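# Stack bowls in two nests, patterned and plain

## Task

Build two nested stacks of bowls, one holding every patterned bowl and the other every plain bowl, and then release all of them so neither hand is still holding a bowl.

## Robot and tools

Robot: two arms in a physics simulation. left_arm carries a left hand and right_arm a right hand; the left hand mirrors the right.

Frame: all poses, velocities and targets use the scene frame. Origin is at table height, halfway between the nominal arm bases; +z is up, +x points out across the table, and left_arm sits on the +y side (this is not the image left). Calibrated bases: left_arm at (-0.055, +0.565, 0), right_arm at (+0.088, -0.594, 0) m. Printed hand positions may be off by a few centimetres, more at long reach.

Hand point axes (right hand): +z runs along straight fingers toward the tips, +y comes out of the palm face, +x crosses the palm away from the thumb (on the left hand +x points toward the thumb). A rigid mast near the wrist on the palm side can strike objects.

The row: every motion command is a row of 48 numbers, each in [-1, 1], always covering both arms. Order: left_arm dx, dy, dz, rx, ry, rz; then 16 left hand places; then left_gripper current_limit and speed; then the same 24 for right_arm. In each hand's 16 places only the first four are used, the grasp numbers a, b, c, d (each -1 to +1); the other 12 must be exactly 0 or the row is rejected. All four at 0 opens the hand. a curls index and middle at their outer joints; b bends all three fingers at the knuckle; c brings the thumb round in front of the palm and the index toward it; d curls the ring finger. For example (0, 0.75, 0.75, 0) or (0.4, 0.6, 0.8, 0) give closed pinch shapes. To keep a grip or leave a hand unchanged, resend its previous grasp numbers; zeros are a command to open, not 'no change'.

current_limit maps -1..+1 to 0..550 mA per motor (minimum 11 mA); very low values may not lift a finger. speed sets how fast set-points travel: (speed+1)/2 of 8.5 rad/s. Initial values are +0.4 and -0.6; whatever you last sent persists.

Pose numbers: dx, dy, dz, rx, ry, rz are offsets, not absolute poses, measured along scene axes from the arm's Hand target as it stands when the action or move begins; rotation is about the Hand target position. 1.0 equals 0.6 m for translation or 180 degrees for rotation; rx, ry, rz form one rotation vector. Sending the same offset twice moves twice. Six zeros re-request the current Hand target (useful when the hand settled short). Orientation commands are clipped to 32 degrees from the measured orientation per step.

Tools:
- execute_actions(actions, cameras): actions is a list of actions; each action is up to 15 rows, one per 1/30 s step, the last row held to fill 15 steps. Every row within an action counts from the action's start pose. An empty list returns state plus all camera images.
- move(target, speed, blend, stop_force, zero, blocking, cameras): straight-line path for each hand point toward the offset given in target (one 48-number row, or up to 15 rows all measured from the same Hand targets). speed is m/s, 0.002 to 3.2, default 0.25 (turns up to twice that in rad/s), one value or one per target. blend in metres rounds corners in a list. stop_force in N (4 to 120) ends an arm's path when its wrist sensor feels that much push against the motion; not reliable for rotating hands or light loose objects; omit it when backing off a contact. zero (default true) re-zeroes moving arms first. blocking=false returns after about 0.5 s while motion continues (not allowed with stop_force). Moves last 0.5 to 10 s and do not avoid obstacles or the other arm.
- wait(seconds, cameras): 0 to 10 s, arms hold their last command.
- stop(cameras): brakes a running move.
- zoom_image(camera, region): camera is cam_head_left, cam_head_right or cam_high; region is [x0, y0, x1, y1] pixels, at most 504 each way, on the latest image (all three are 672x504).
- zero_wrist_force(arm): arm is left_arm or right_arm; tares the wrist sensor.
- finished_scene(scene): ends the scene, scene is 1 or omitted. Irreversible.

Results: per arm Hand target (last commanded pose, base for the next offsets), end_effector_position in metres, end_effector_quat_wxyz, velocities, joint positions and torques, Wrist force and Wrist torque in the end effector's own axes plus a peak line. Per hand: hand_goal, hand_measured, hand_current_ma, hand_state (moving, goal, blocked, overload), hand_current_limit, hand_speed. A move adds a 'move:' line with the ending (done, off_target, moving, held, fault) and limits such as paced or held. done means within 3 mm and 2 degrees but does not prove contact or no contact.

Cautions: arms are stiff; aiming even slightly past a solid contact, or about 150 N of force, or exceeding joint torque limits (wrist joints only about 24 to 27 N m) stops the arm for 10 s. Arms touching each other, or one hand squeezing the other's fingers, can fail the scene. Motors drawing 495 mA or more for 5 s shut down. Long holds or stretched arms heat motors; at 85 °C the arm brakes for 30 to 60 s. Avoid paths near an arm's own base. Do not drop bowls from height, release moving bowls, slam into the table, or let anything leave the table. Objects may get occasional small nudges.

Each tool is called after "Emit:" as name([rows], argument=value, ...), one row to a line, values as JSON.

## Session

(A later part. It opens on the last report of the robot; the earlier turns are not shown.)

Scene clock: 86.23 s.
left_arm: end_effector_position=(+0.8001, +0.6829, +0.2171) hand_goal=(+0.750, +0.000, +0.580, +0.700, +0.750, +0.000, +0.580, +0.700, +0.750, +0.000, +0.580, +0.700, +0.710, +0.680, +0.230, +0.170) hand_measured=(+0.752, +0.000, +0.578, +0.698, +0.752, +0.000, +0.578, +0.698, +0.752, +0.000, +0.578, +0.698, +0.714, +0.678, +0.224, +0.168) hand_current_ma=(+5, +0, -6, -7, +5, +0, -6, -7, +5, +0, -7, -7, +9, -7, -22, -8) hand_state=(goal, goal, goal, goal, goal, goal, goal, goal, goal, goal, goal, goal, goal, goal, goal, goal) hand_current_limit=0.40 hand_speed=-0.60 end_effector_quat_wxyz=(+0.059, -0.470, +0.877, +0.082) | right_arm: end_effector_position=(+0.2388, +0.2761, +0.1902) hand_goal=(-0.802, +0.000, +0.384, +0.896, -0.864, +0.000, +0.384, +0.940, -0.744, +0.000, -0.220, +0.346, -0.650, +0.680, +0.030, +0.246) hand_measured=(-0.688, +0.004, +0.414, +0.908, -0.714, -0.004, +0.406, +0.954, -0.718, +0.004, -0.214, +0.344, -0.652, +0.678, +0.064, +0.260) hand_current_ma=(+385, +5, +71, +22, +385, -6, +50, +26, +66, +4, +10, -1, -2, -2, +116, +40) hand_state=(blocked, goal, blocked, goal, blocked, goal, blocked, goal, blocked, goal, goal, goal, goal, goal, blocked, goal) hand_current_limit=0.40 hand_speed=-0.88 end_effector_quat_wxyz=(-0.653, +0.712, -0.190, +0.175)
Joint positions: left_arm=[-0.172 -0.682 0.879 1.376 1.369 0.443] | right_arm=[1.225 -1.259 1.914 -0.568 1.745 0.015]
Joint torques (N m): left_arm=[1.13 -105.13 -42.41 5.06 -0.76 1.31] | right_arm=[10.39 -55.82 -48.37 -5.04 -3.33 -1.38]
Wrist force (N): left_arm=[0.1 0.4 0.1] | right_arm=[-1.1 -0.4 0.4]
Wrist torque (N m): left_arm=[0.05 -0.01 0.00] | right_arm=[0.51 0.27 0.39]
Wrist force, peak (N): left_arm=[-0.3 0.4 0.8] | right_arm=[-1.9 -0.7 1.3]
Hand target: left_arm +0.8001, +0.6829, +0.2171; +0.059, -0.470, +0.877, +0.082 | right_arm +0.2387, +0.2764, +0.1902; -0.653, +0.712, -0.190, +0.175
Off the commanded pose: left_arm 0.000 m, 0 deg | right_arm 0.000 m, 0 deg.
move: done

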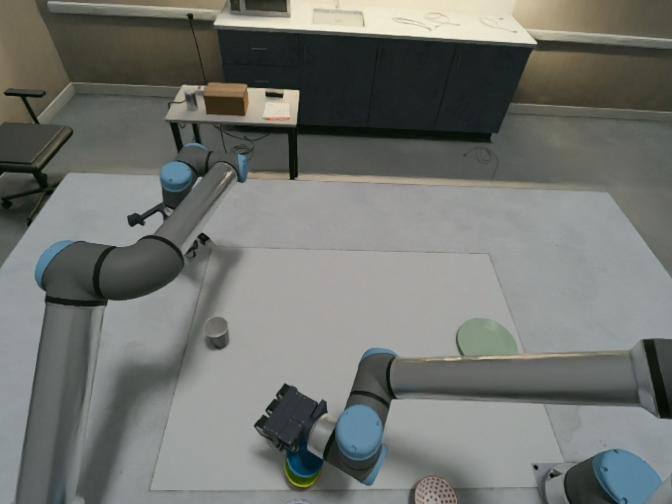

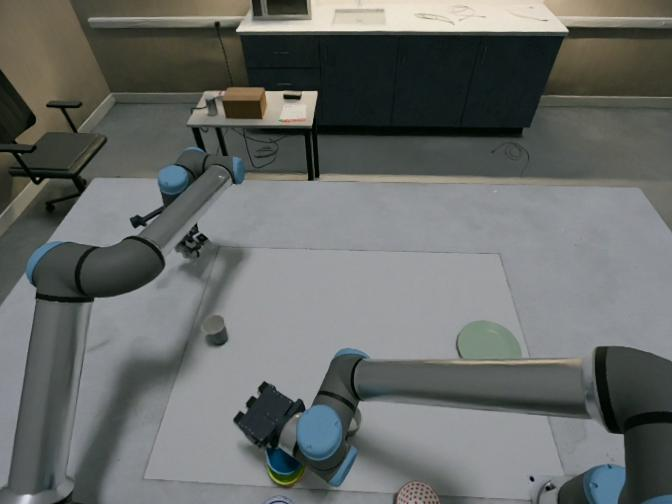

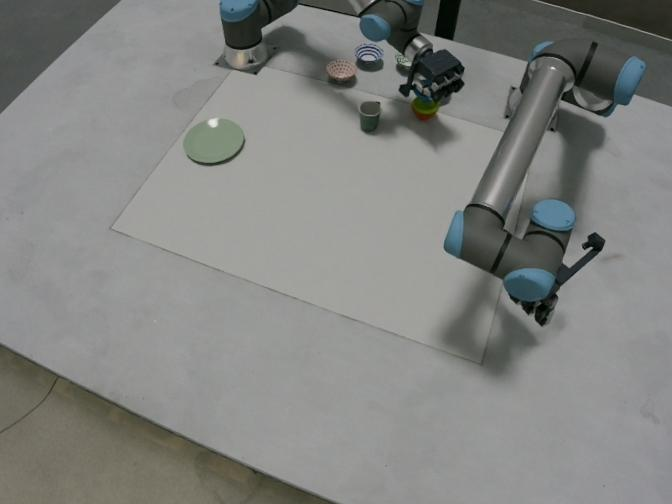

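Emit:
move(target=[0,0,0,0,0,0, 0,0,0,0,0,0,0,0,0,0,0,0,0,0,0,0, 0.4,-0.6, -0.0158,0.005,-0.05,0,0,0, 0,0.98,0.8,0.5,0,0,0,0,0,0,0,0,0,0,0,0, 0.4,-0.88], speed=0.08, cameras=["all"])

Emit:
zoom_image(camera="cam_head_left", region=[240, 404, 365, 504])

Emit:
zoom_image(camera="cam_high", region=[390, 50, 480, 130])

Scene clock: 88.07 s.
left_arm: end_effector_position=(+0.8001, +0.6829, +0.2171) hand_goal=(+0.750, +0.000, +0.580, +0.700, +0.750, +0.000, +0.580, +0.700, +0.750, +0.000, +0.580, +0.700, +0.710, +0.680, +0.230, +0.170) hand_measured=(+0.752, +0.000, +0.578, +0.698, +0.752, +0.000, +0.578, +0.698, +0.752, +0.000, +0.578, +0.698, +0.714, +0.678, +0.224, +0.168) hand_current_ma=(+5, +0, -6, -7, +5, +0, -6, -7, +5, +0, -7, -7, +9, -7, -22, -8) hand_state=(goal, goal, goal, goal, goal, goal, goal, goal, goal, goal, goal, goal, goal, goal, goal, goal) hand_current_limit=0.40 hand_speed=-0.60 end_effector_quat_wxyz=(+0.059, -0.470, +0.877, +0.082) | right_arm: end_effector_position=(+0.2293, +0.2793, +0.1604) hand_goal=(-0.802, +0.000, +0.384, +0.896, -0.864, +0.000, +0.384, +0.940, -0.744, +0.000, -0.220, +0.346, -0.650, +0.680, +0.030, +0.246) hand_measured=(-0.688, +0.004, +0.414, +0.908, -0.714, -0.004, +0.406, +0.954, -0.718, +0.004, -0.214, +0.344, -0.652, +0.678, +0.064, +0.260) hand_current_ma=(+385, +5, +71, +22, +385, -6, +50, +27, +66, +4, +10, -1, -2, -2, +116, +40) hand_state=(blocked, goal, blocked, goal, blocked, goal, blocked, goal, blocked, goal, goal, goal, goal, goal, blocked, goal) hand_current_limit=0.40 hand_speed=-0.88 end_effector_quat_wxyz=(-0.653, +0.712, -0.190, +0.175)
Joint positions: left_arm=[-0.172 -0.682 0.879 1.376 1.369 0.443] | right_arm=[1.241 -1.222 1.929 -0.619 1.761 0.016]
Joint torques (N m): left_arm=[1.37 -102.79 -41.87 4.81 -0.84 1.04] | right_arm=[11.13 -58.6 -24.28 -5.16 1.07 1.53]
Wrist force (N): left_arm=[-0.2 0.1 0.1] | right_arm=[-0.8 0.0 0.4]
Wrist torque (N m): left_arm=[0.01 0.02 -0.02] | right_arm=[0.54 0.22 0.41]
Wrist force, peak (N): left_arm=[-0.6 -0.4 0.7] | right_arm=[-0.7 -1.2 0.7]
Hand target: left_arm +0.8001, +0.6829, +0.2171; +0.059, -0.470, +0.877, +0.082 | right_arm +0.2293, +0.2794, +0.1602; -0.653, +0.712, -0.190, +0.175
Off the commanded pose: left_arm 0.000 m, 0 deg | right_arm 0.000 m, 0 deg.
move: done

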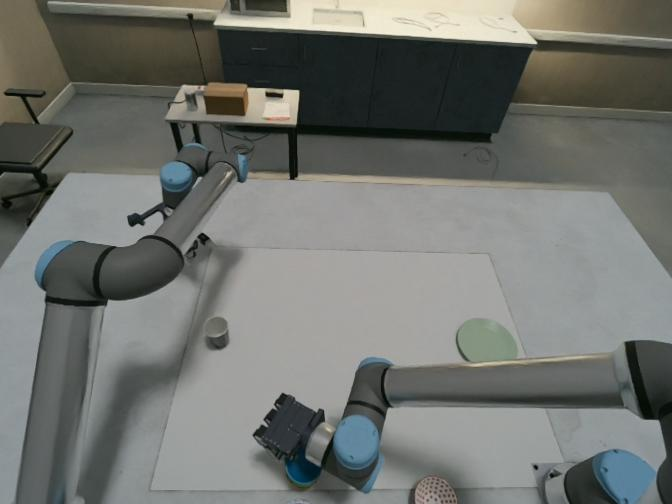

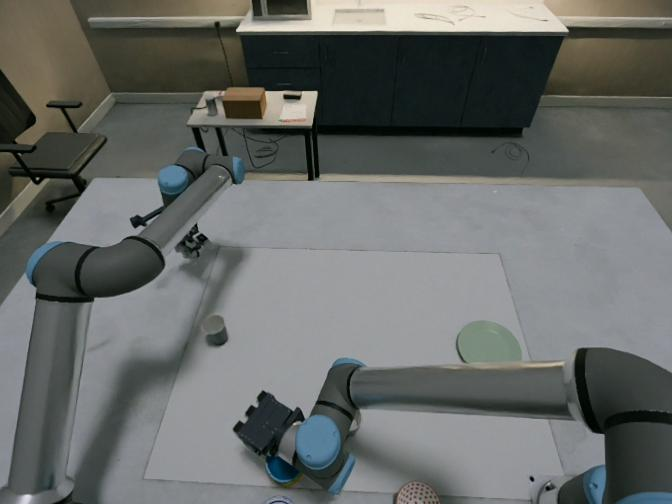

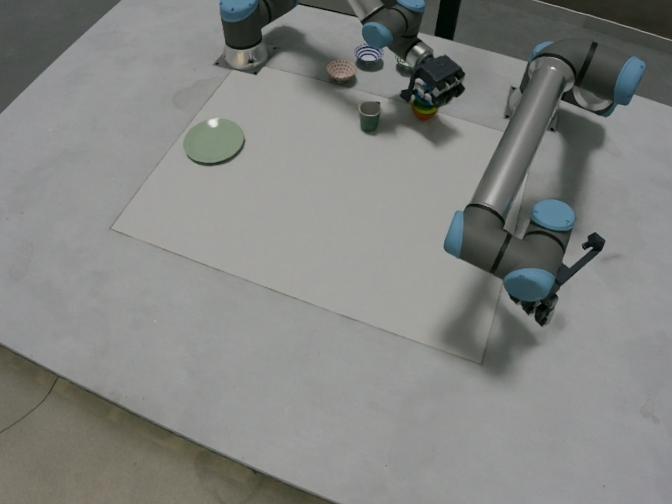

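Scaled by 4.032.

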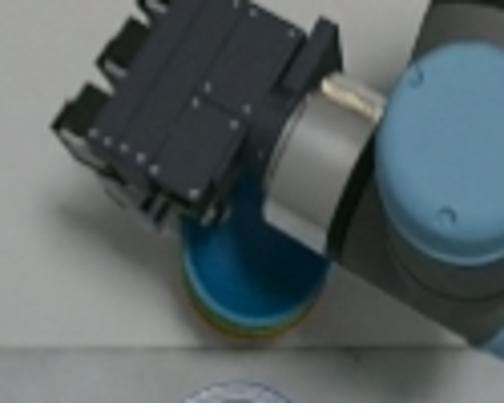

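Scaled by 5.600.

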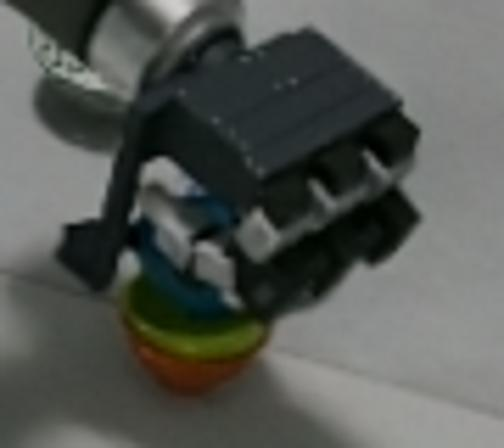

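Emit:
move(target=[0,0,0,0,0,0, 0,0,0,0,0,0,0,0,0,0,0,0,0,0,0,0, 0.4,-0.6, 0.004,0.003,-0.09,0,0,0, 0,0.98,0.8,0.5,0,0,0,0,0,0,0,0,0,0,0,0, 0.4,-0.88], speed=0.03, stop_force=4, cameras=["all"])

Emit:
zoom_image(camera="cam_head_left", region=[240, 404, 365, 504])

Emit:
zoom_image(camera="cam_high", region=[390, 50, 480, 130])

Scene clock: 90.83 s.
left_arm: end_effector_position=(+0.8001, +0.6829, +0.2171) hand_goal=(+0.750, +0.000, +0.580, +0.700, +0.750, +0.000, +0.580, +0.700, +0.750, +0.000, +0.580, +0.700, +0.710, +0.680, +0.230, +0.170) hand_measured=(+0.752, +0.000, +0.578, +0.698, +0.752, +0.000, +0.578, +0.698, +0.752, +0.000, +0.578, +0.698, +0.714, +0.678, +0.224, +0.168) hand_current_ma=(+5, +0, -6, -7, +5, +0, -6, -7, +5, +0, -7, -7, +9, -7, -22, -8) hand_state=(goal, goal, goal, goal, goal, goal, goal, goal, goal, goal, goal, goal, goal, goal, goal, goal) hand_current_limit=0.40 hand_speed=-0.60 end_effector_quat_wxyz=(+0.059, -0.470, +0.877, +0.082) | right_arm: end_effector_position=(+0.2308, +0.2805, +0.1260) hand_goal=(-0.802, +0.000, +0.384, +0.896, -0.864, +0.000, +0.384, +0.940, -0.744, +0.000, -0.220, +0.346, -0.650, +0.680, +0.030, +0.246) hand_measured=(-0.692, +0.004, +0.414, +0.908, -0.716, -0.006, +0.408, +0.954, -0.718, +0.004, -0.214, +0.344, -0.652, +0.678, +0.066, +0.262) hand_current_ma=(+385, +5, +71, +23, +385, -8, +52, +29, +66, +4, +10, -1, -2, -2, +127, +44) hand_state=(blocked, goal, blocked, goal, blocked, goal, blocked, goal, blocked, goal, goal, goal, goal, goal, blocked, goal) hand_current_limit=0.40 hand_speed=-0.88 end_effector_quat_wxyz=(-0.653, +0.712, -0.190, +0.175)
Joint positions: left_arm=[-0.172 -0.682 0.879 1.376 1.369 0.443] | right_arm=[1.24 -1.18 1.946 -0.678 1.759 0.016]
Joint torques (N m): left_arm=[0.9 -105.57 -42.39 4.97 -0.73 0.97] | right_arm=[8.72 -84.87 -45.93 1.13 1.37 0.18]
Wrist force (N): left_arm=[0.2 -0.2 0.2] | right_arm=[-0.9 -0.6 0.6]
Wrist torque (N m): left_arm=[-0.04 -0.02 0.02] | right_arm=[0.43 0.23 0.40]
Wrist force, peak (N): left_arm=[0.0 -0.1 1.0] | right_arm=[-0.8 -4.8 2.5]
Hand target: left_arm +0.8001, +0.6829, +0.2171; +0.059, -0.470, +0.877, +0.082 | right_arm +0.2308, +0.2805, +0.1260; -0.653, +0.712, -0.190, +0.175 (not the last commanded pose)
Off the commanded pose: left_arm 0.000 m, 0 deg | right_arm 0.020 m, 0 deg.
move: contact (right_arm)

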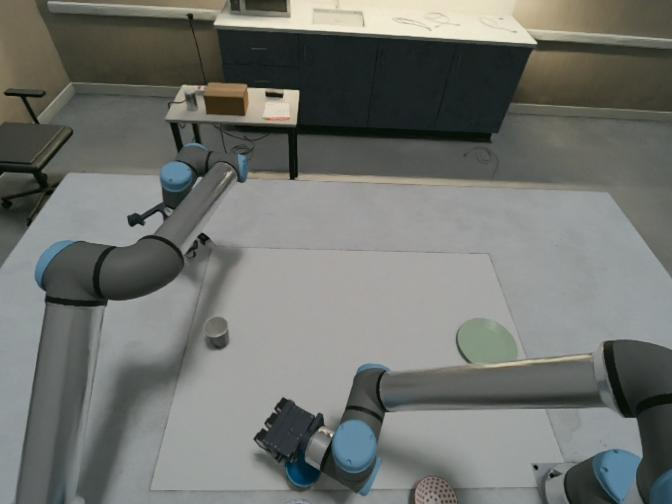

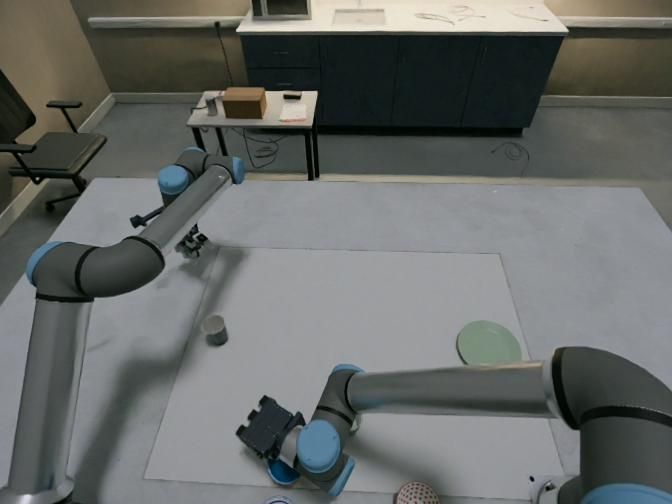

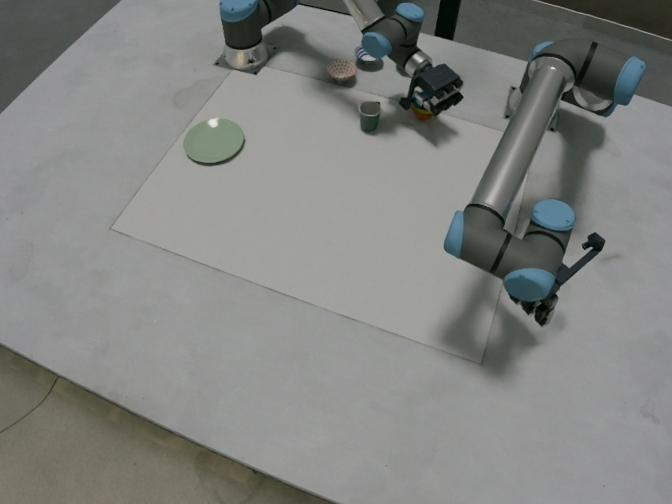

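Scaled by 4.032.

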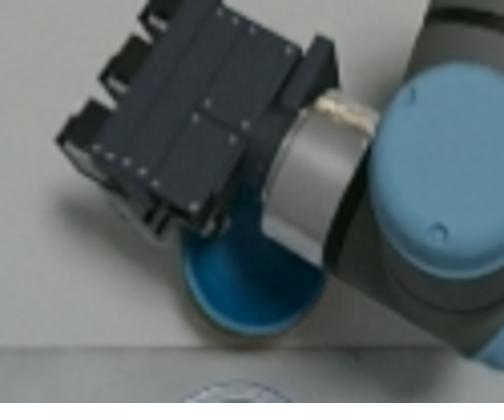

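Scaled by 5.600.

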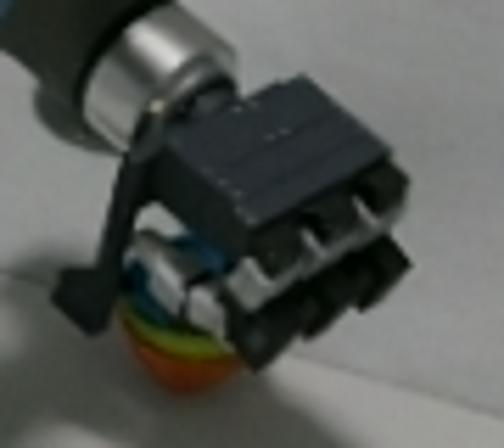

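Emit:
execute_actions(actions=[], cameras=["all"])

Emit:
zoom_image(camera="cam_head_left", region=[220, 384, 365, 504])

Emit:
zoom_image(camera="cam_high", region=[370, 40, 490, 140])

Scene clock: 91.70 s.
left_arm: end_effector_position=(+0.8001, +0.6829, +0.2171) hand_goal=(+0.750, +0.000, +0.580, +0.700, +0.750, +0.000, +0.580, +0.700, +0.750, +0.000, +0.580, +0.700, +0.710, +0.680, +0.230, +0.170) hand_measured=(+0.752, +0.000, +0.578, +0.698, +0.752, +0.000, +0.578, +0.698, +0.752, +0.000, +0.578, +0.698, +0.714, +0.678, +0.224, +0.168) hand_current_ma=(+5, +0, -6, -7, +5, +0, -6, -7, +5, +0, -7, -7, +9, -7, -22, -8) hand_state=(goal, goal, goal, goal, goal, goal, goal, goal, goal, goal, goal, goal, goal, goal, goal, goal) hand_current_limit=0.40 hand_speed=-0.60 end_effector_quat_wxyz=(+0.059, -0.470, +0.877, +0.082) | right_arm: end_effector_position=(+0.2308, +0.2805, +0.1260) hand_goal=(-0.802, +0.000, +0.384, +0.896, -0.864, +0.000, +0.384, +0.940, -0.744, +0.000, -0.220, +0.346, -0.650, +0.680, +0.030, +0.246) hand_measured=(-0.692, +0.004, +0.414, +0.908, -0.716, -0.006, +0.408, +0.954, -0.718, +0.004, -0.214, +0.344, -0.652, +0.678, +0.066, +0.262) hand_current_ma=(+385, +5, +71, +23, +385, -8, +52, +29, +66, +4, +10, -1, -2, -2, +127, +44) hand_state=(blocked, goal, blocked, goal, blocked, goal, blocked, goal, blocked, goal, goal, goal, goal, goal, blocked, goal) hand_current_limit=0.40 hand_speed=-0.88 end_effector_quat_wxyz=(-0.653, +0.712, -0.190, +0.175)
Joint positions: left_arm=[-0.172 -0.682 0.879 1.376 1.369 0.443] | right_arm=[1.24 -1.18 1.946 -0.678 1.759 0.016]
Joint velocities: within noise
Joint torques (N m): left_arm=[-0.65 -104.95 -41.17 4.66 -0.87 1.07] | right_arm=[9.42 -87.99 -45.97 1.37 1.12 0.6]
Motor temperatures (°C): left_arm=[26 29 25 37 26 37] | right_arm=[29 31 26 32 41 33]
Wrist force (N): left_arm=[-0.1 0.4 -0.1] | right_arm=[-0.6 -0.3 0.9]
Wrist torque (N m): left_arm=[0.06 0.00 -0.01] | right_arm=[0.45 0.20 0.43]
Wrist force, peak (N): left_arm=[-0.8 0.2 0.5] | right_arm=[-1.0 -0.6 1.0]
Hand target: left_arm +0.8001, +0.6829, +0.2171; +0.059, -0.470, +0.877, +0.082 | right_arm +0.2308, +0.2805, +0.1260; -0.653, +0.712, -0.190, +0.175 (not the last commanded pose)
Off the commanded pose: left_arm 0.000 m, 0 deg | right_arm 0.020 m, 0 deg.

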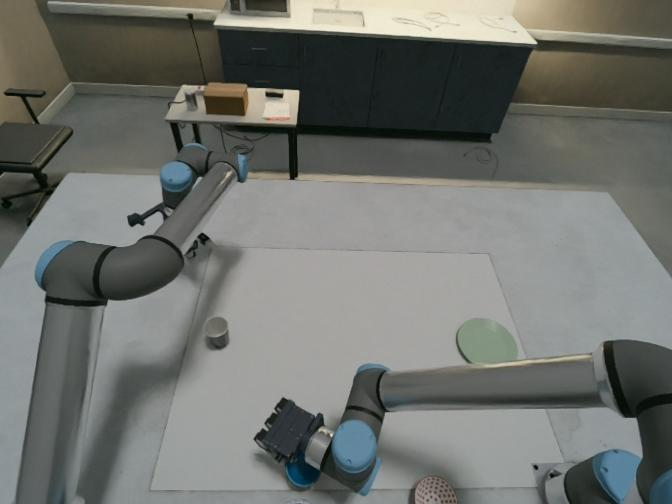

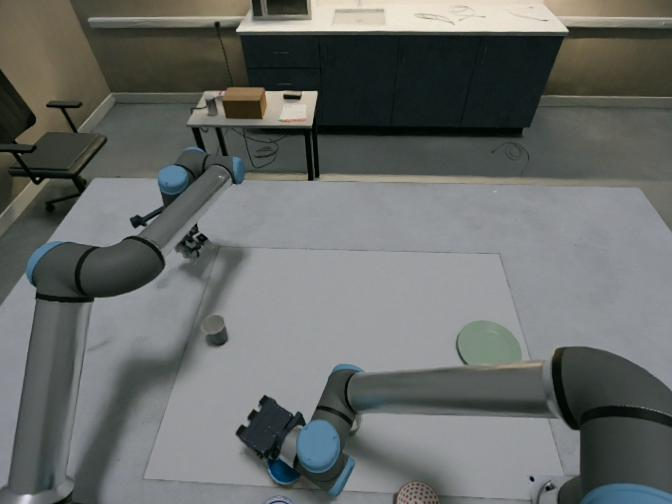

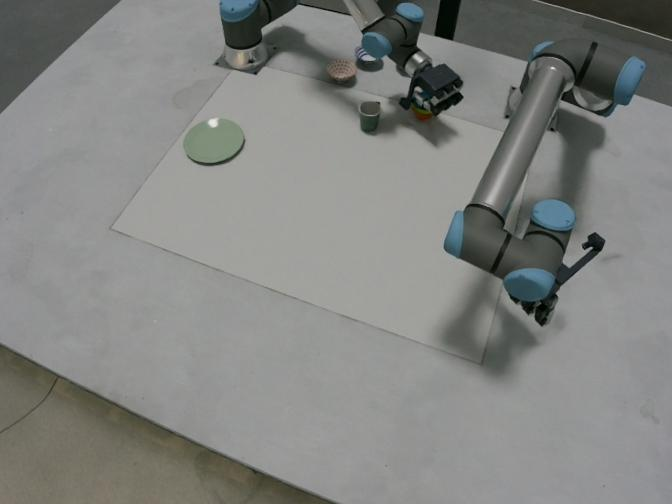

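Scaled by 3.476.

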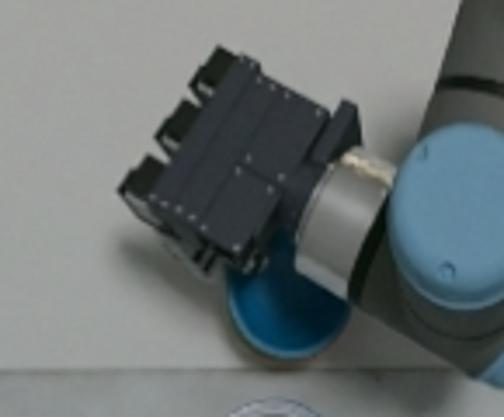

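Scaled by 4.200.

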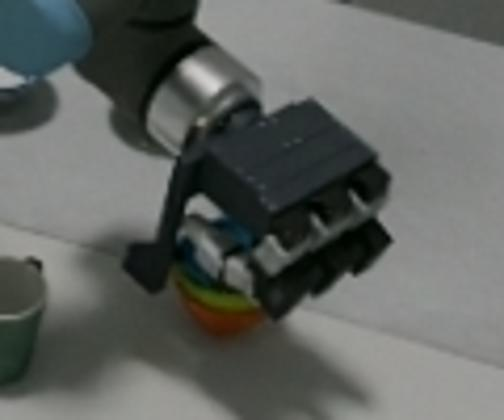

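Emit:
move(target=[0,0,0,0,0,0,0,0,0,0,0,0,0,0,0,0,0,0,0,0,0,0,0.4,-0.6,0,0,0,0,0,0,0,0.75,0.8,0.5,0,0,0,0,0,0,0,0,0,0,0,0,0.4,-0.9], cameras=["cam_head_left","cam_high"])

Emit:
zoom_image(camera="cam_head_left", region=[220, 384, 365, 504])

Emit:
zoom_image(camera="cam_high", region=[370, 40, 490, 140])

Scene clock: 93.20 s.
left_arm: end_effector_position=(+0.8001, +0.6829, +0.2171) hand_goal=(+0.750, +0.000, +0.580, +0.700, +0.750, +0.000, +0.580, +0.700, +0.750, +0.000, +0.580, +0.700, +0.710, +0.680, +0.230, +0.170) hand_measured=(+0.752, +0.000, +0.578, +0.698, +0.752, +0.000, +0.578, +0.698, +0.752, +0.000, +0.578, +0.698, +0.714, +0.678, +0.224, +0.168) hand_current_ma=(+5, +0, -6, -7, +5, +0, -6, -7, +5, +0, -7, -7, +9, -7, -22, -8) hand_state=(goal, goal, goal, goal, goal, goal, goal, goal, goal, goal, goal, goal, goal, goal, goal, goal) hand_current_limit=0.40 hand_speed=-0.60 end_effector_quat_wxyz=(+0.059, -0.470, +0.877, +0.082) | right_arm: end_effector_position=(+0.2308, +0.2805, +0.1260) hand_goal=(-0.492, +0.000, +0.316, +0.850, -0.462, +0.000, +0.430, +0.940, -0.400, +0.000, -0.220, +0.300, -0.650, +0.680, +0.030, +0.200) hand_measured=(-0.494, +0.004, +0.320, +0.852, -0.466, -0.004, +0.432, +0.944, -0.402, +0.004, -0.214, +0.304, -0.652, +0.680, +0.042, +0.206) hand_current_ma=(-3, +3, +7, +3, -4, -4, +4, +4, -2, +4, +10, +5, -2, +0, +29, +13) hand_state=(goal, goal, goal, goal, goal, goal, goal, goal, goal, goal, goal, goal, goal, goal, goal, goal) hand_current_limit=0.40 hand_speed=-0.90 end_effector_quat_wxyz=(-0.653, +0.712, -0.190, +0.175)
Joint positions: left_arm=[-0.172 -0.682 0.879 1.376 1.369 0.443] | right_arm=[1.24 -1.18 1.946 -0.678 1.759 0.016]
Joint torques (N m): left_arm=[1.51 -104.69 -42.38 4.69 -0.59 0.86] | right_arm=[9.77 -83.82 -45.53 0.87 1.02 1.16]
Wrist force (N): left_arm=[-0.2 0.3 0.2] | right_arm=[-0.8 -0.4 0.7]
Wrist torque (N m): left_arm=[0.02 0.03 -0.02] | right_arm=[0.35 0.21 0.43]
Wrist force, peak (N): left_arm=[-0.9 -0.1 0.5] | right_arm=[-1.1 -0.3 1.3]
Hand target: left_arm +0.8001, +0.6829, +0.2171; +0.059, -0.470, +0.877, +0.082 | right_arm +0.2308, +0.2805, +0.1260; -0.653, +0.712, -0.190, +0.175
Off the commanded pose: left_arm 0.000 m, 0 deg | right_arm 0.000 m, 0 deg.
move: done
Images, in order (width x height): cam_head_left 672x504, cam_high 672x504.

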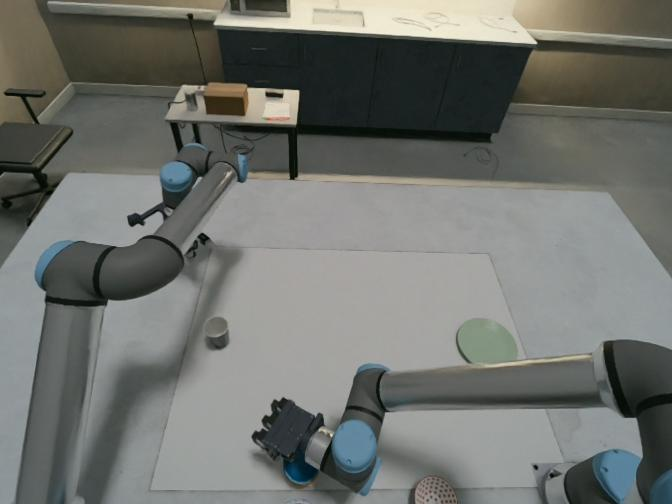

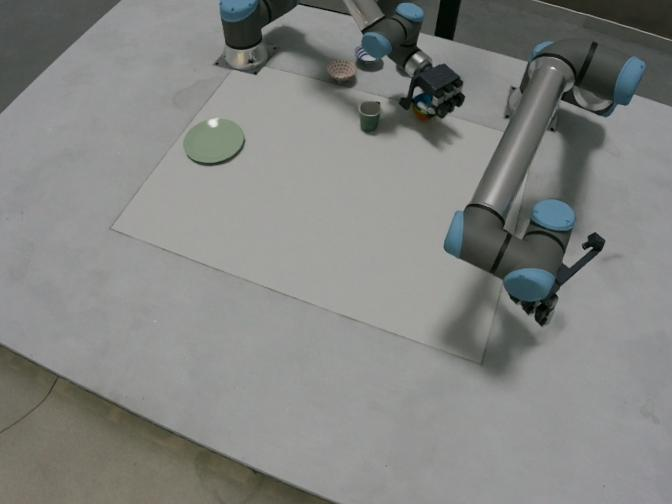

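Scaled by 3.476.

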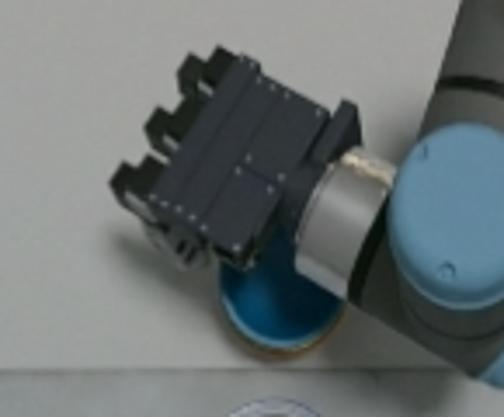

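Scaled by 4.200.

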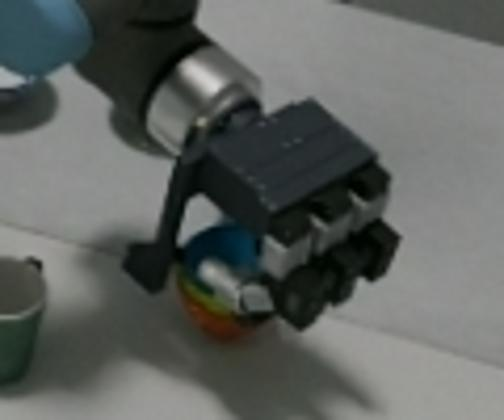

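Emit:
move(target=[0,0,0,0,0,0,0,0,0,0,0,0,0,0,0,0,0,0,0,0,0,0,0.4,-0.6,0,0,0.16,0,0,0,0,0.75,0.8,0.5,0,0,0,0,0,0,0,0,0,0,0,0,0.4,-0.6], speed=0.15, cameras=["cam_head_left","cam_high"])

Emit:
zoom_image(camera="cam_head_left", region=[220, 384, 365, 504])

Emit:
zoom_image(camera="cam_high", region=[300, 30, 460, 150])

Scene clock: 94.67 s.
left_arm: end_effector_position=(+0.8001, +0.6829, +0.2171) hand_goal=(+0.750, +0.000, +0.580, +0.700, +0.750, +0.000, +0.580, +0.700, +0.750, +0.000, +0.580, +0.700, +0.710, +0.680, +0.230, +0.170) hand_measured=(+0.752, +0.000, +0.578, +0.698, +0.752, +0.000, +0.578, +0.698, +0.752, +0.000, +0.578, +0.698, +0.714, +0.678, +0.224, +0.168) hand_current_ma=(+5, +0, -6, -7, +5, +0, -6, -7, +5, +0, -7, -7, +9, -7, -22, -8) hand_state=(goal, goal, goal, goal, goal, goal, goal, goal, goal, goal, goal, goal, goal, goal, goal, goal) hand_current_limit=0.40 hand_speed=-0.60 end_effector_quat_wxyz=(+0.059, -0.470, +0.877, +0.082) | right_arm: end_effector_position=(+0.2308, +0.2805, +0.2218) hand_goal=(-0.492, +0.000, +0.316, +0.850, -0.462, +0.000, +0.430, +0.940, -0.400, +0.000, -0.220, +0.300, -0.650, +0.680, +0.030, +0.200) hand_measured=(-0.494, +0.004, +0.320, +0.852, -0.466, -0.004, +0.432, +0.944, -0.402, +0.004, -0.214, +0.304, -0.652, +0.680, +0.034, +0.202) hand_current_ma=(-3, +3, +6, +3, -4, -4, +3, +4, -2, +4, +10, +5, -2, +0, +7, +4) hand_state=(goal, goal, goal, goal, goal, goal, goal, goal, goal, goal, goal, goal, goal, goal, goal, goal) hand_current_limit=0.40 hand_speed=-0.60 end_effector_quat_wxyz=(-0.653, +0.712, -0.190, +0.175)
Joint positions: left_arm=[-0.172 -0.682 0.879 1.376 1.369 0.443] | right_arm=[1.24 -1.285 1.883 -0.51 1.759 0.016]
Joint torques (N m): left_arm=[0.52 -104.77 -42.67 4.87 -0.56 0.93] | right_arm=[-2.81 -81.82 -49.79 1.79 -1.96 1.66]
Wrist force (N): left_arm=[-0.3 0.4 0.6] | right_arm=[-0.7 -0.5 0.7]
Wrist torque (N m): left_arm=[0.01 0.06 -0.04] | right_arm=[0.42 0.21 0.42]
Wrist force, peak (N): left_arm=[-0.9 0.3 -0.2] | right_arm=[-1.0 -1.8 0.3]
Hand target: left_arm +0.8001, +0.6829, +0.2171; +0.059, -0.470, +0.877, +0.082 | right_arm +0.2308, +0.2805, +0.2220; -0.653, +0.712, -0.190, +0.175
Off the commanded pose: left_arm 0.000 m, 0 deg | right_arm 0.000 m, 0 deg.
move: done
Images, in order (width x height): cam_head_left 672x504, cam_high 672x504.

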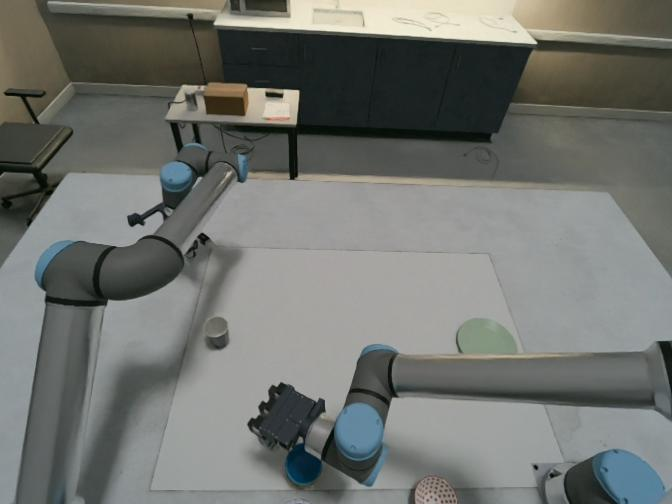

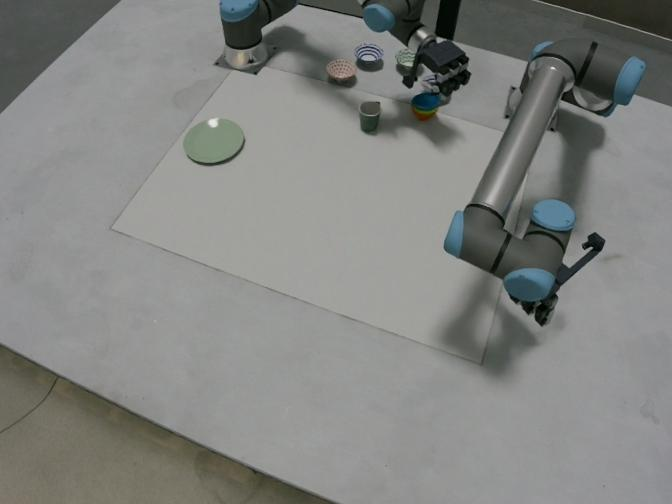

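Scaled by 3.476.

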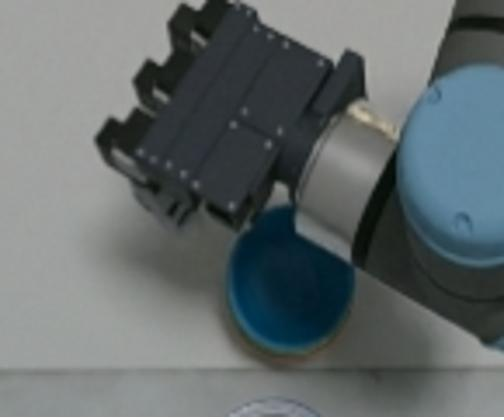

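Scaled by 3.150.

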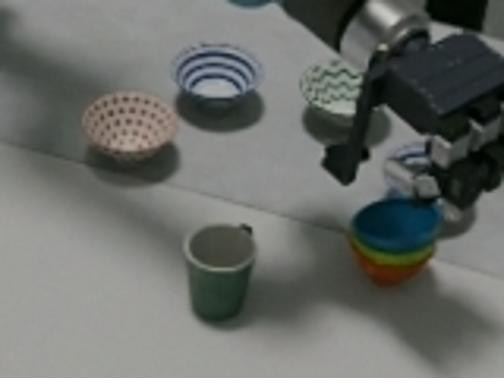

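Emit:
zoom_image(camera="cam_high", region=[315, 35, 395, 95])

Emit:
zoom_image(camera="cam_high", region=[385, 35, 465, 125])

Emit:
zoom_image(camera="cam_head_left", region=[390, 444, 490, 504])

Scaled by 6.300.

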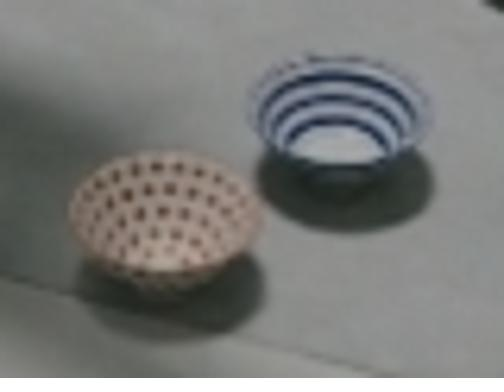

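Scaled by 5.600.

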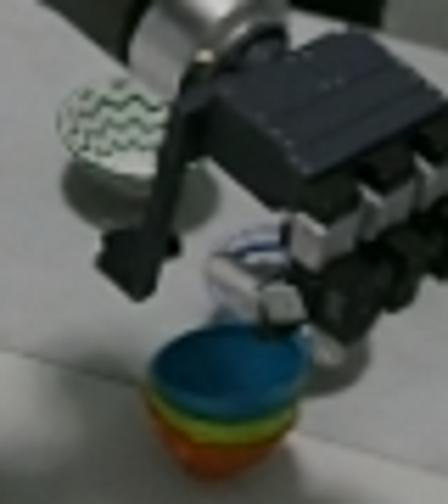

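Scaled by 5.040.

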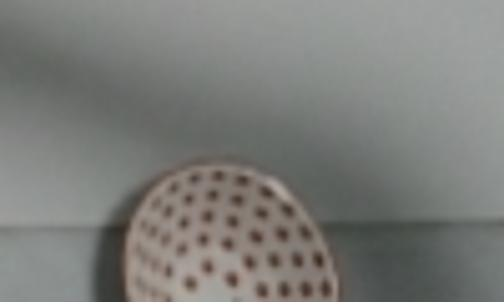

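Emit:
zoom_image(camera="cam_high", region=[348, 38, 392, 71])

Emit:
zoom_image(camera="cam_high", region=[320, 53, 364, 86])

Scaled by 11.455.

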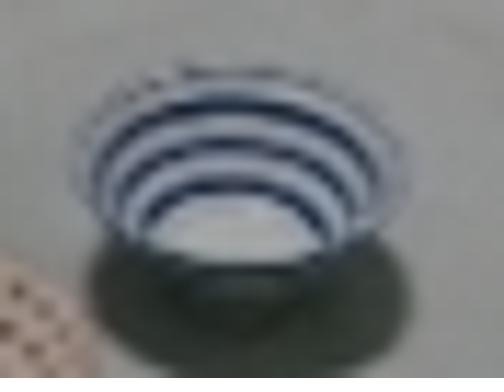

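Scaled by 11.455.

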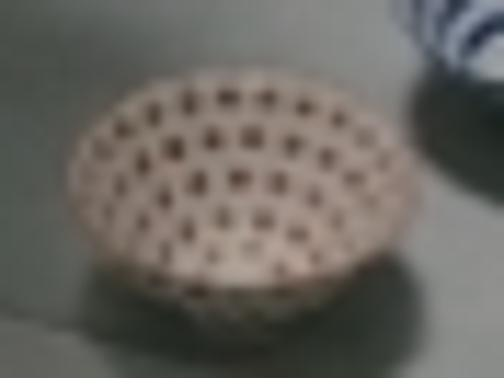

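Emit:
move([
  [0,0,0,0,0,0,0,0,0,0,0,0,0,0,0,0,0,0,0,0,0,0,0.4,-0.6,-0.10967,-0.25083,-0.03667,-0.076,0.0204,0.0817,0,0.77,0.8,0.5,0,0,0,0,0,0,0,0,0,0,0,0,0.4,-0.6],
  [0,0,0,0,0,0,0,0,0,0,0,0,0,0,0,0,0,0,0,0,0,0,0.4,-0.6,-0.21633,-0.48583,-0.16167,-0.15194,0.04071,0.16332,0,0.77,0.8,0.5,0,0,0,0,0,0,0,0,0,0,0,0,0.4,-0.6],
], speed=0.3, blend=[0.04,0], cameras=["cam_head_left","cam_high"])

Emit:
zoom_image(camera="cam_high", region=[310, 20, 470, 140])

Emit:
zoom_image(camera="cam_head_left", region=[260, 404, 500, 504])

Scene clock: 103.03 s.
left_arm: end_effector_position=(+0.8001, +0.6829, +0.2171) hand_goal=(+0.750, +0.000, +0.580, +0.700, +0.750, +0.000, +0.580, +0.700, +0.750, +0.000, +0.580, +0.700, +0.710, +0.680, +0.230, +0.170) hand_measured=(+0.752, +0.000, +0.578, +0.698, +0.752, +0.000, +0.578, +0.698, +0.752, +0.000, +0.578, +0.698, +0.714, +0.678, +0.224, +0.168) hand_current_ma=(+5, +0, -6, -7, +5, +0, -6, -7, +5, +0, -7, -7, +9, -7, -22, -8) hand_state=(goal, goal, goal, goal, goal, goal, goal, goal, goal, goal, goal, goal, goal, goal, goal, goal) hand_current_limit=0.40 hand_speed=-0.60 end_effector_quat_wxyz=(+0.059, -0.470, +0.877, +0.082) | right_arm: end_effector_position=(+0.1010, -0.0108, +0.1250) hand_goal=(-0.520, +0.000, +0.322, +0.854, -0.498, +0.000, +0.426, +0.940, -0.430, +0.000, -0.220, +0.304, -0.650, +0.680, +0.030, +0.204) hand_measured=(-0.514, +0.002, +0.322, +0.852, -0.494, -0.002, +0.430, +0.944, -0.424, +0.004, -0.214, +0.304, -0.652, +0.680, +0.032, +0.202) hand_current_ma=(+9, +3, -1, -1, +7, -3, +4, +4, +8, +3, +10, +0, -1, +0, +1, -2) hand_state=(goal, goal, goal, goal, goal, goal, goal, goal, goal, goal, goal, goal, goal, goal, goal, goal) hand_current_limit=0.40 hand_speed=-0.60 end_effector_quat_wxyz=(-0.478, +0.878, +0.000, +0.000)
Joint positions: left_arm=[-0.172 -0.682 0.879 1.376 1.369 0.443] | right_arm=[1.066 -1.539 2.235 -0.059 1.15 -0.294]
Joint torques (N m): left_arm=[0.61 -103.29 -41.51 4.67 -0.64 1.14] | right_arm=[-5.06 -52.01 -20.67 4.46 -4.25 -1.44]
Wrist force (N): left_arm=[-0.6 0.0 0.2] | right_arm=[-0.6 -1.0 0.0]
Wrist torque (N m): left_arm=[-0.02 0.09 -0.06] | right_arm=[0.42 0.03 0.43]
Wrist force, peak (N): left_arm=[-0.8 0.2 0.8] | right_arm=[-0.3 -2.6 1.9]
Hand target: left_arm +0.8001, +0.6829, +0.2171; +0.059, -0.470, +0.877, +0.082 | right_arm +0.1010, -0.0110, +0.1250; -0.478, +0.878, +0.001, +0.000
Off the commanded pose: left_arm 0.000 m, 0 deg | right_arm 0.000 m, 0 deg.
move: done
Images, in order (width x height): cam_head_left 672x504, cam_high 672x504.

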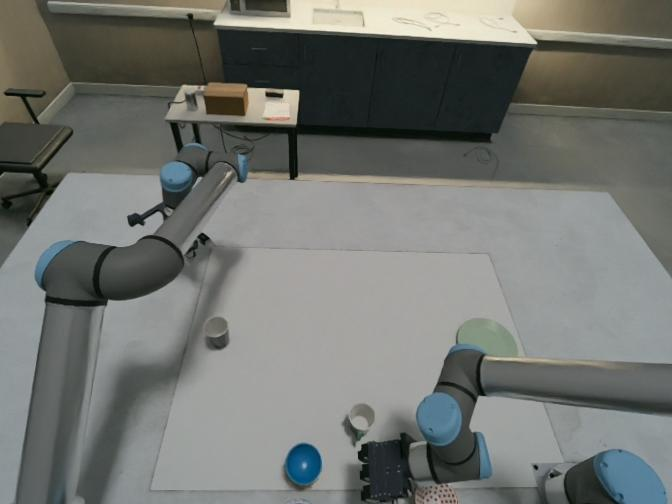

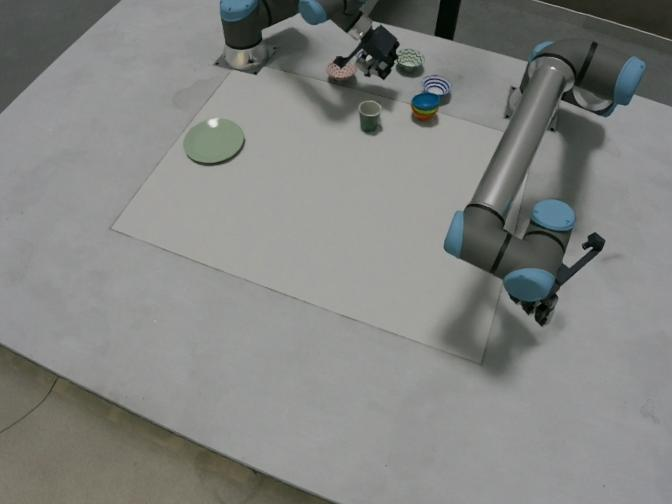

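Scaled by 3.150.

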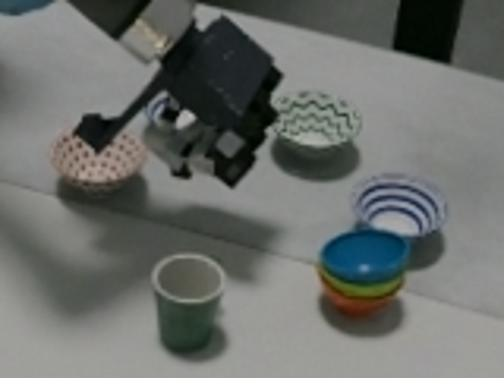

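Scaled by 2.100.

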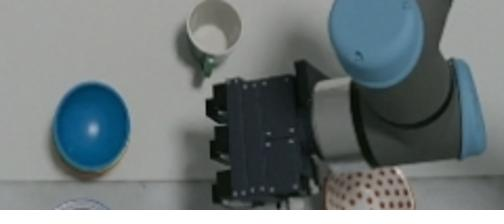

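Emit:
move(target=[0,0,0,0,0,0,0,0,0,0,0,0,0,0,0,0,0,0,0,0,0,0,0.4,-0.6,0,-0.04617,-0.09133,0,0,0,0,0.77,0.8,0.5,0,0,0,0,0,0,0,0,0,0,0,0,0.4,-0.6], speed=0.15, cameras=["cam_head_left","cam_high"])

Emit:
zoom_image(camera="cam_high", region=[315, 30, 405, 97])

Emit:
zoom_image(camera="cam_head_left", region=[340, 424, 480, 504])

Scene clock: 104.47 s.
left_arm: end_effector_position=(+0.8001, +0.6829, +0.2171) hand_goal=(+0.750, +0.000, +0.580, +0.700, +0.750, +0.000, +0.580, +0.700, +0.750, +0.000, +0.580, +0.700, +0.710, +0.680, +0.230, +0.170) hand_measured=(+0.752, +0.000, +0.578, +0.698, +0.752, +0.000, +0.578, +0.698, +0.752, +0.000, +0.578, +0.698, +0.714, +0.678, +0.224, +0.168) hand_current_ma=(+5, +0, -6, -7, +5, +0, -6, -7, +5, +0, -7, -7, +9, -7, -22, -8) hand_state=(goal, goal, goal, goal, goal, goal, goal, goal, goal, goal, goal, goal, goal, goal, goal, goal) hand_current_limit=0.40 hand_speed=-0.60 end_effector_quat_wxyz=(+0.059, -0.470, +0.877, +0.082) | right_arm: end_effector_position=(+0.1010, -0.0386, +0.0703) hand_goal=(-0.520, +0.000, +0.322, +0.854, -0.498, +0.000, +0.426, +0.940, -0.430, +0.000, -0.220, +0.304, -0.650, +0.680, +0.030, +0.204) hand_measured=(-0.514, +0.002, +0.322, +0.852, -0.494, -0.002, +0.430, +0.944, -0.424, +0.004, -0.214, +0.304, -0.652, +0.680, +0.030, +0.204) hand_current_ma=(+9, +3, -1, -1, +7, -3, +4, +4, +8, +3, +10, +0, -1, +0, +0, +0) hand_state=(goal, goal, goal, goal, goal, goal, goal, goal, goal, goal, goal, goal, goal, goal, goal, goal) hand_current_limit=0.40 hand_speed=-0.60 end_effector_quat_wxyz=(-0.478, +0.878, +0.001, +0.000)
Joint positions: left_arm=[-0.172 -0.682 0.879 1.376 1.369 0.443] | right_arm=[1.028 -1.503 2.33 -0.179 1.119 -0.319]
Joint torques (N m): left_arm=[1.79 -105.02 -42.07 5.13 -0.8 1.21] | right_arm=[-6.35 -22.59 -17.49 -0.88 -3.89 -1.63]
Wrist force (N): left_arm=[0.0 0.3 0.2] | right_arm=[-0.5 -2.1 -0.6]
Wrist torque (N m): left_arm=[0.03 0.01 -0.01] | right_arm=[0.37 0.04 0.43]
Wrist force, peak (N): left_arm=[-0.8 0.4 0.5] | right_arm=[-0.7 -2.3 -0.5]
Hand target: left_arm +0.8001, +0.6829, +0.2171; +0.059, -0.470, +0.877, +0.082 | right_arm +0.1010, -0.0387, +0.0702; -0.478, +0.878, +0.001, +0.000
Off the commanded pose: left_arm 0.000 m, 0 deg | right_arm 0.000 m, 0 deg.
move: done
Images, in order (width x height): cam_head_left 672x504, cam_high 672x504.

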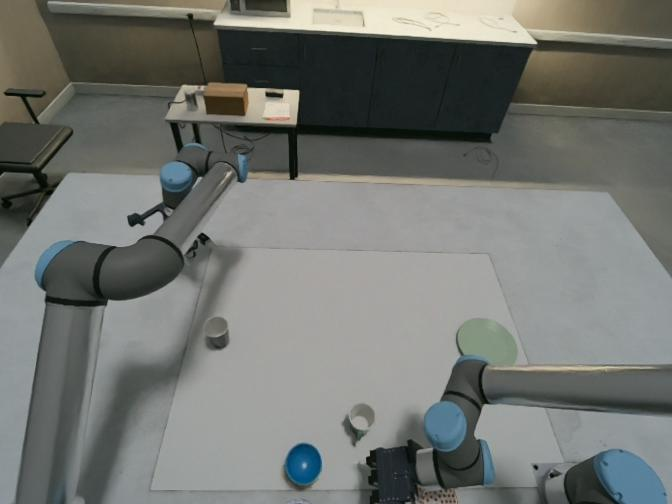

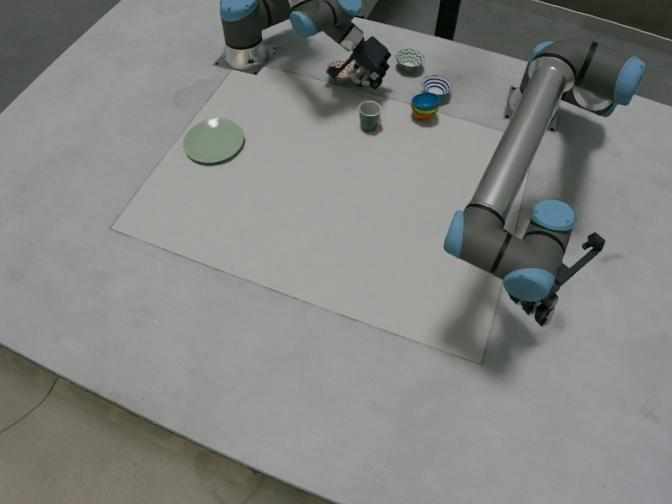

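Scaled by 5.600.

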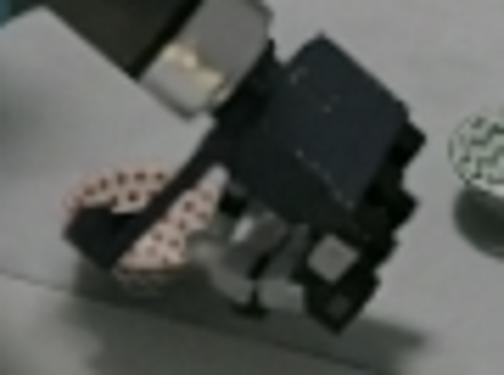

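Scaled by 3.600.

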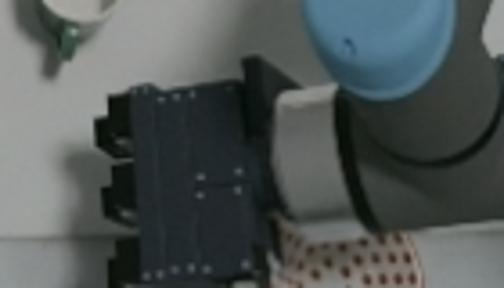

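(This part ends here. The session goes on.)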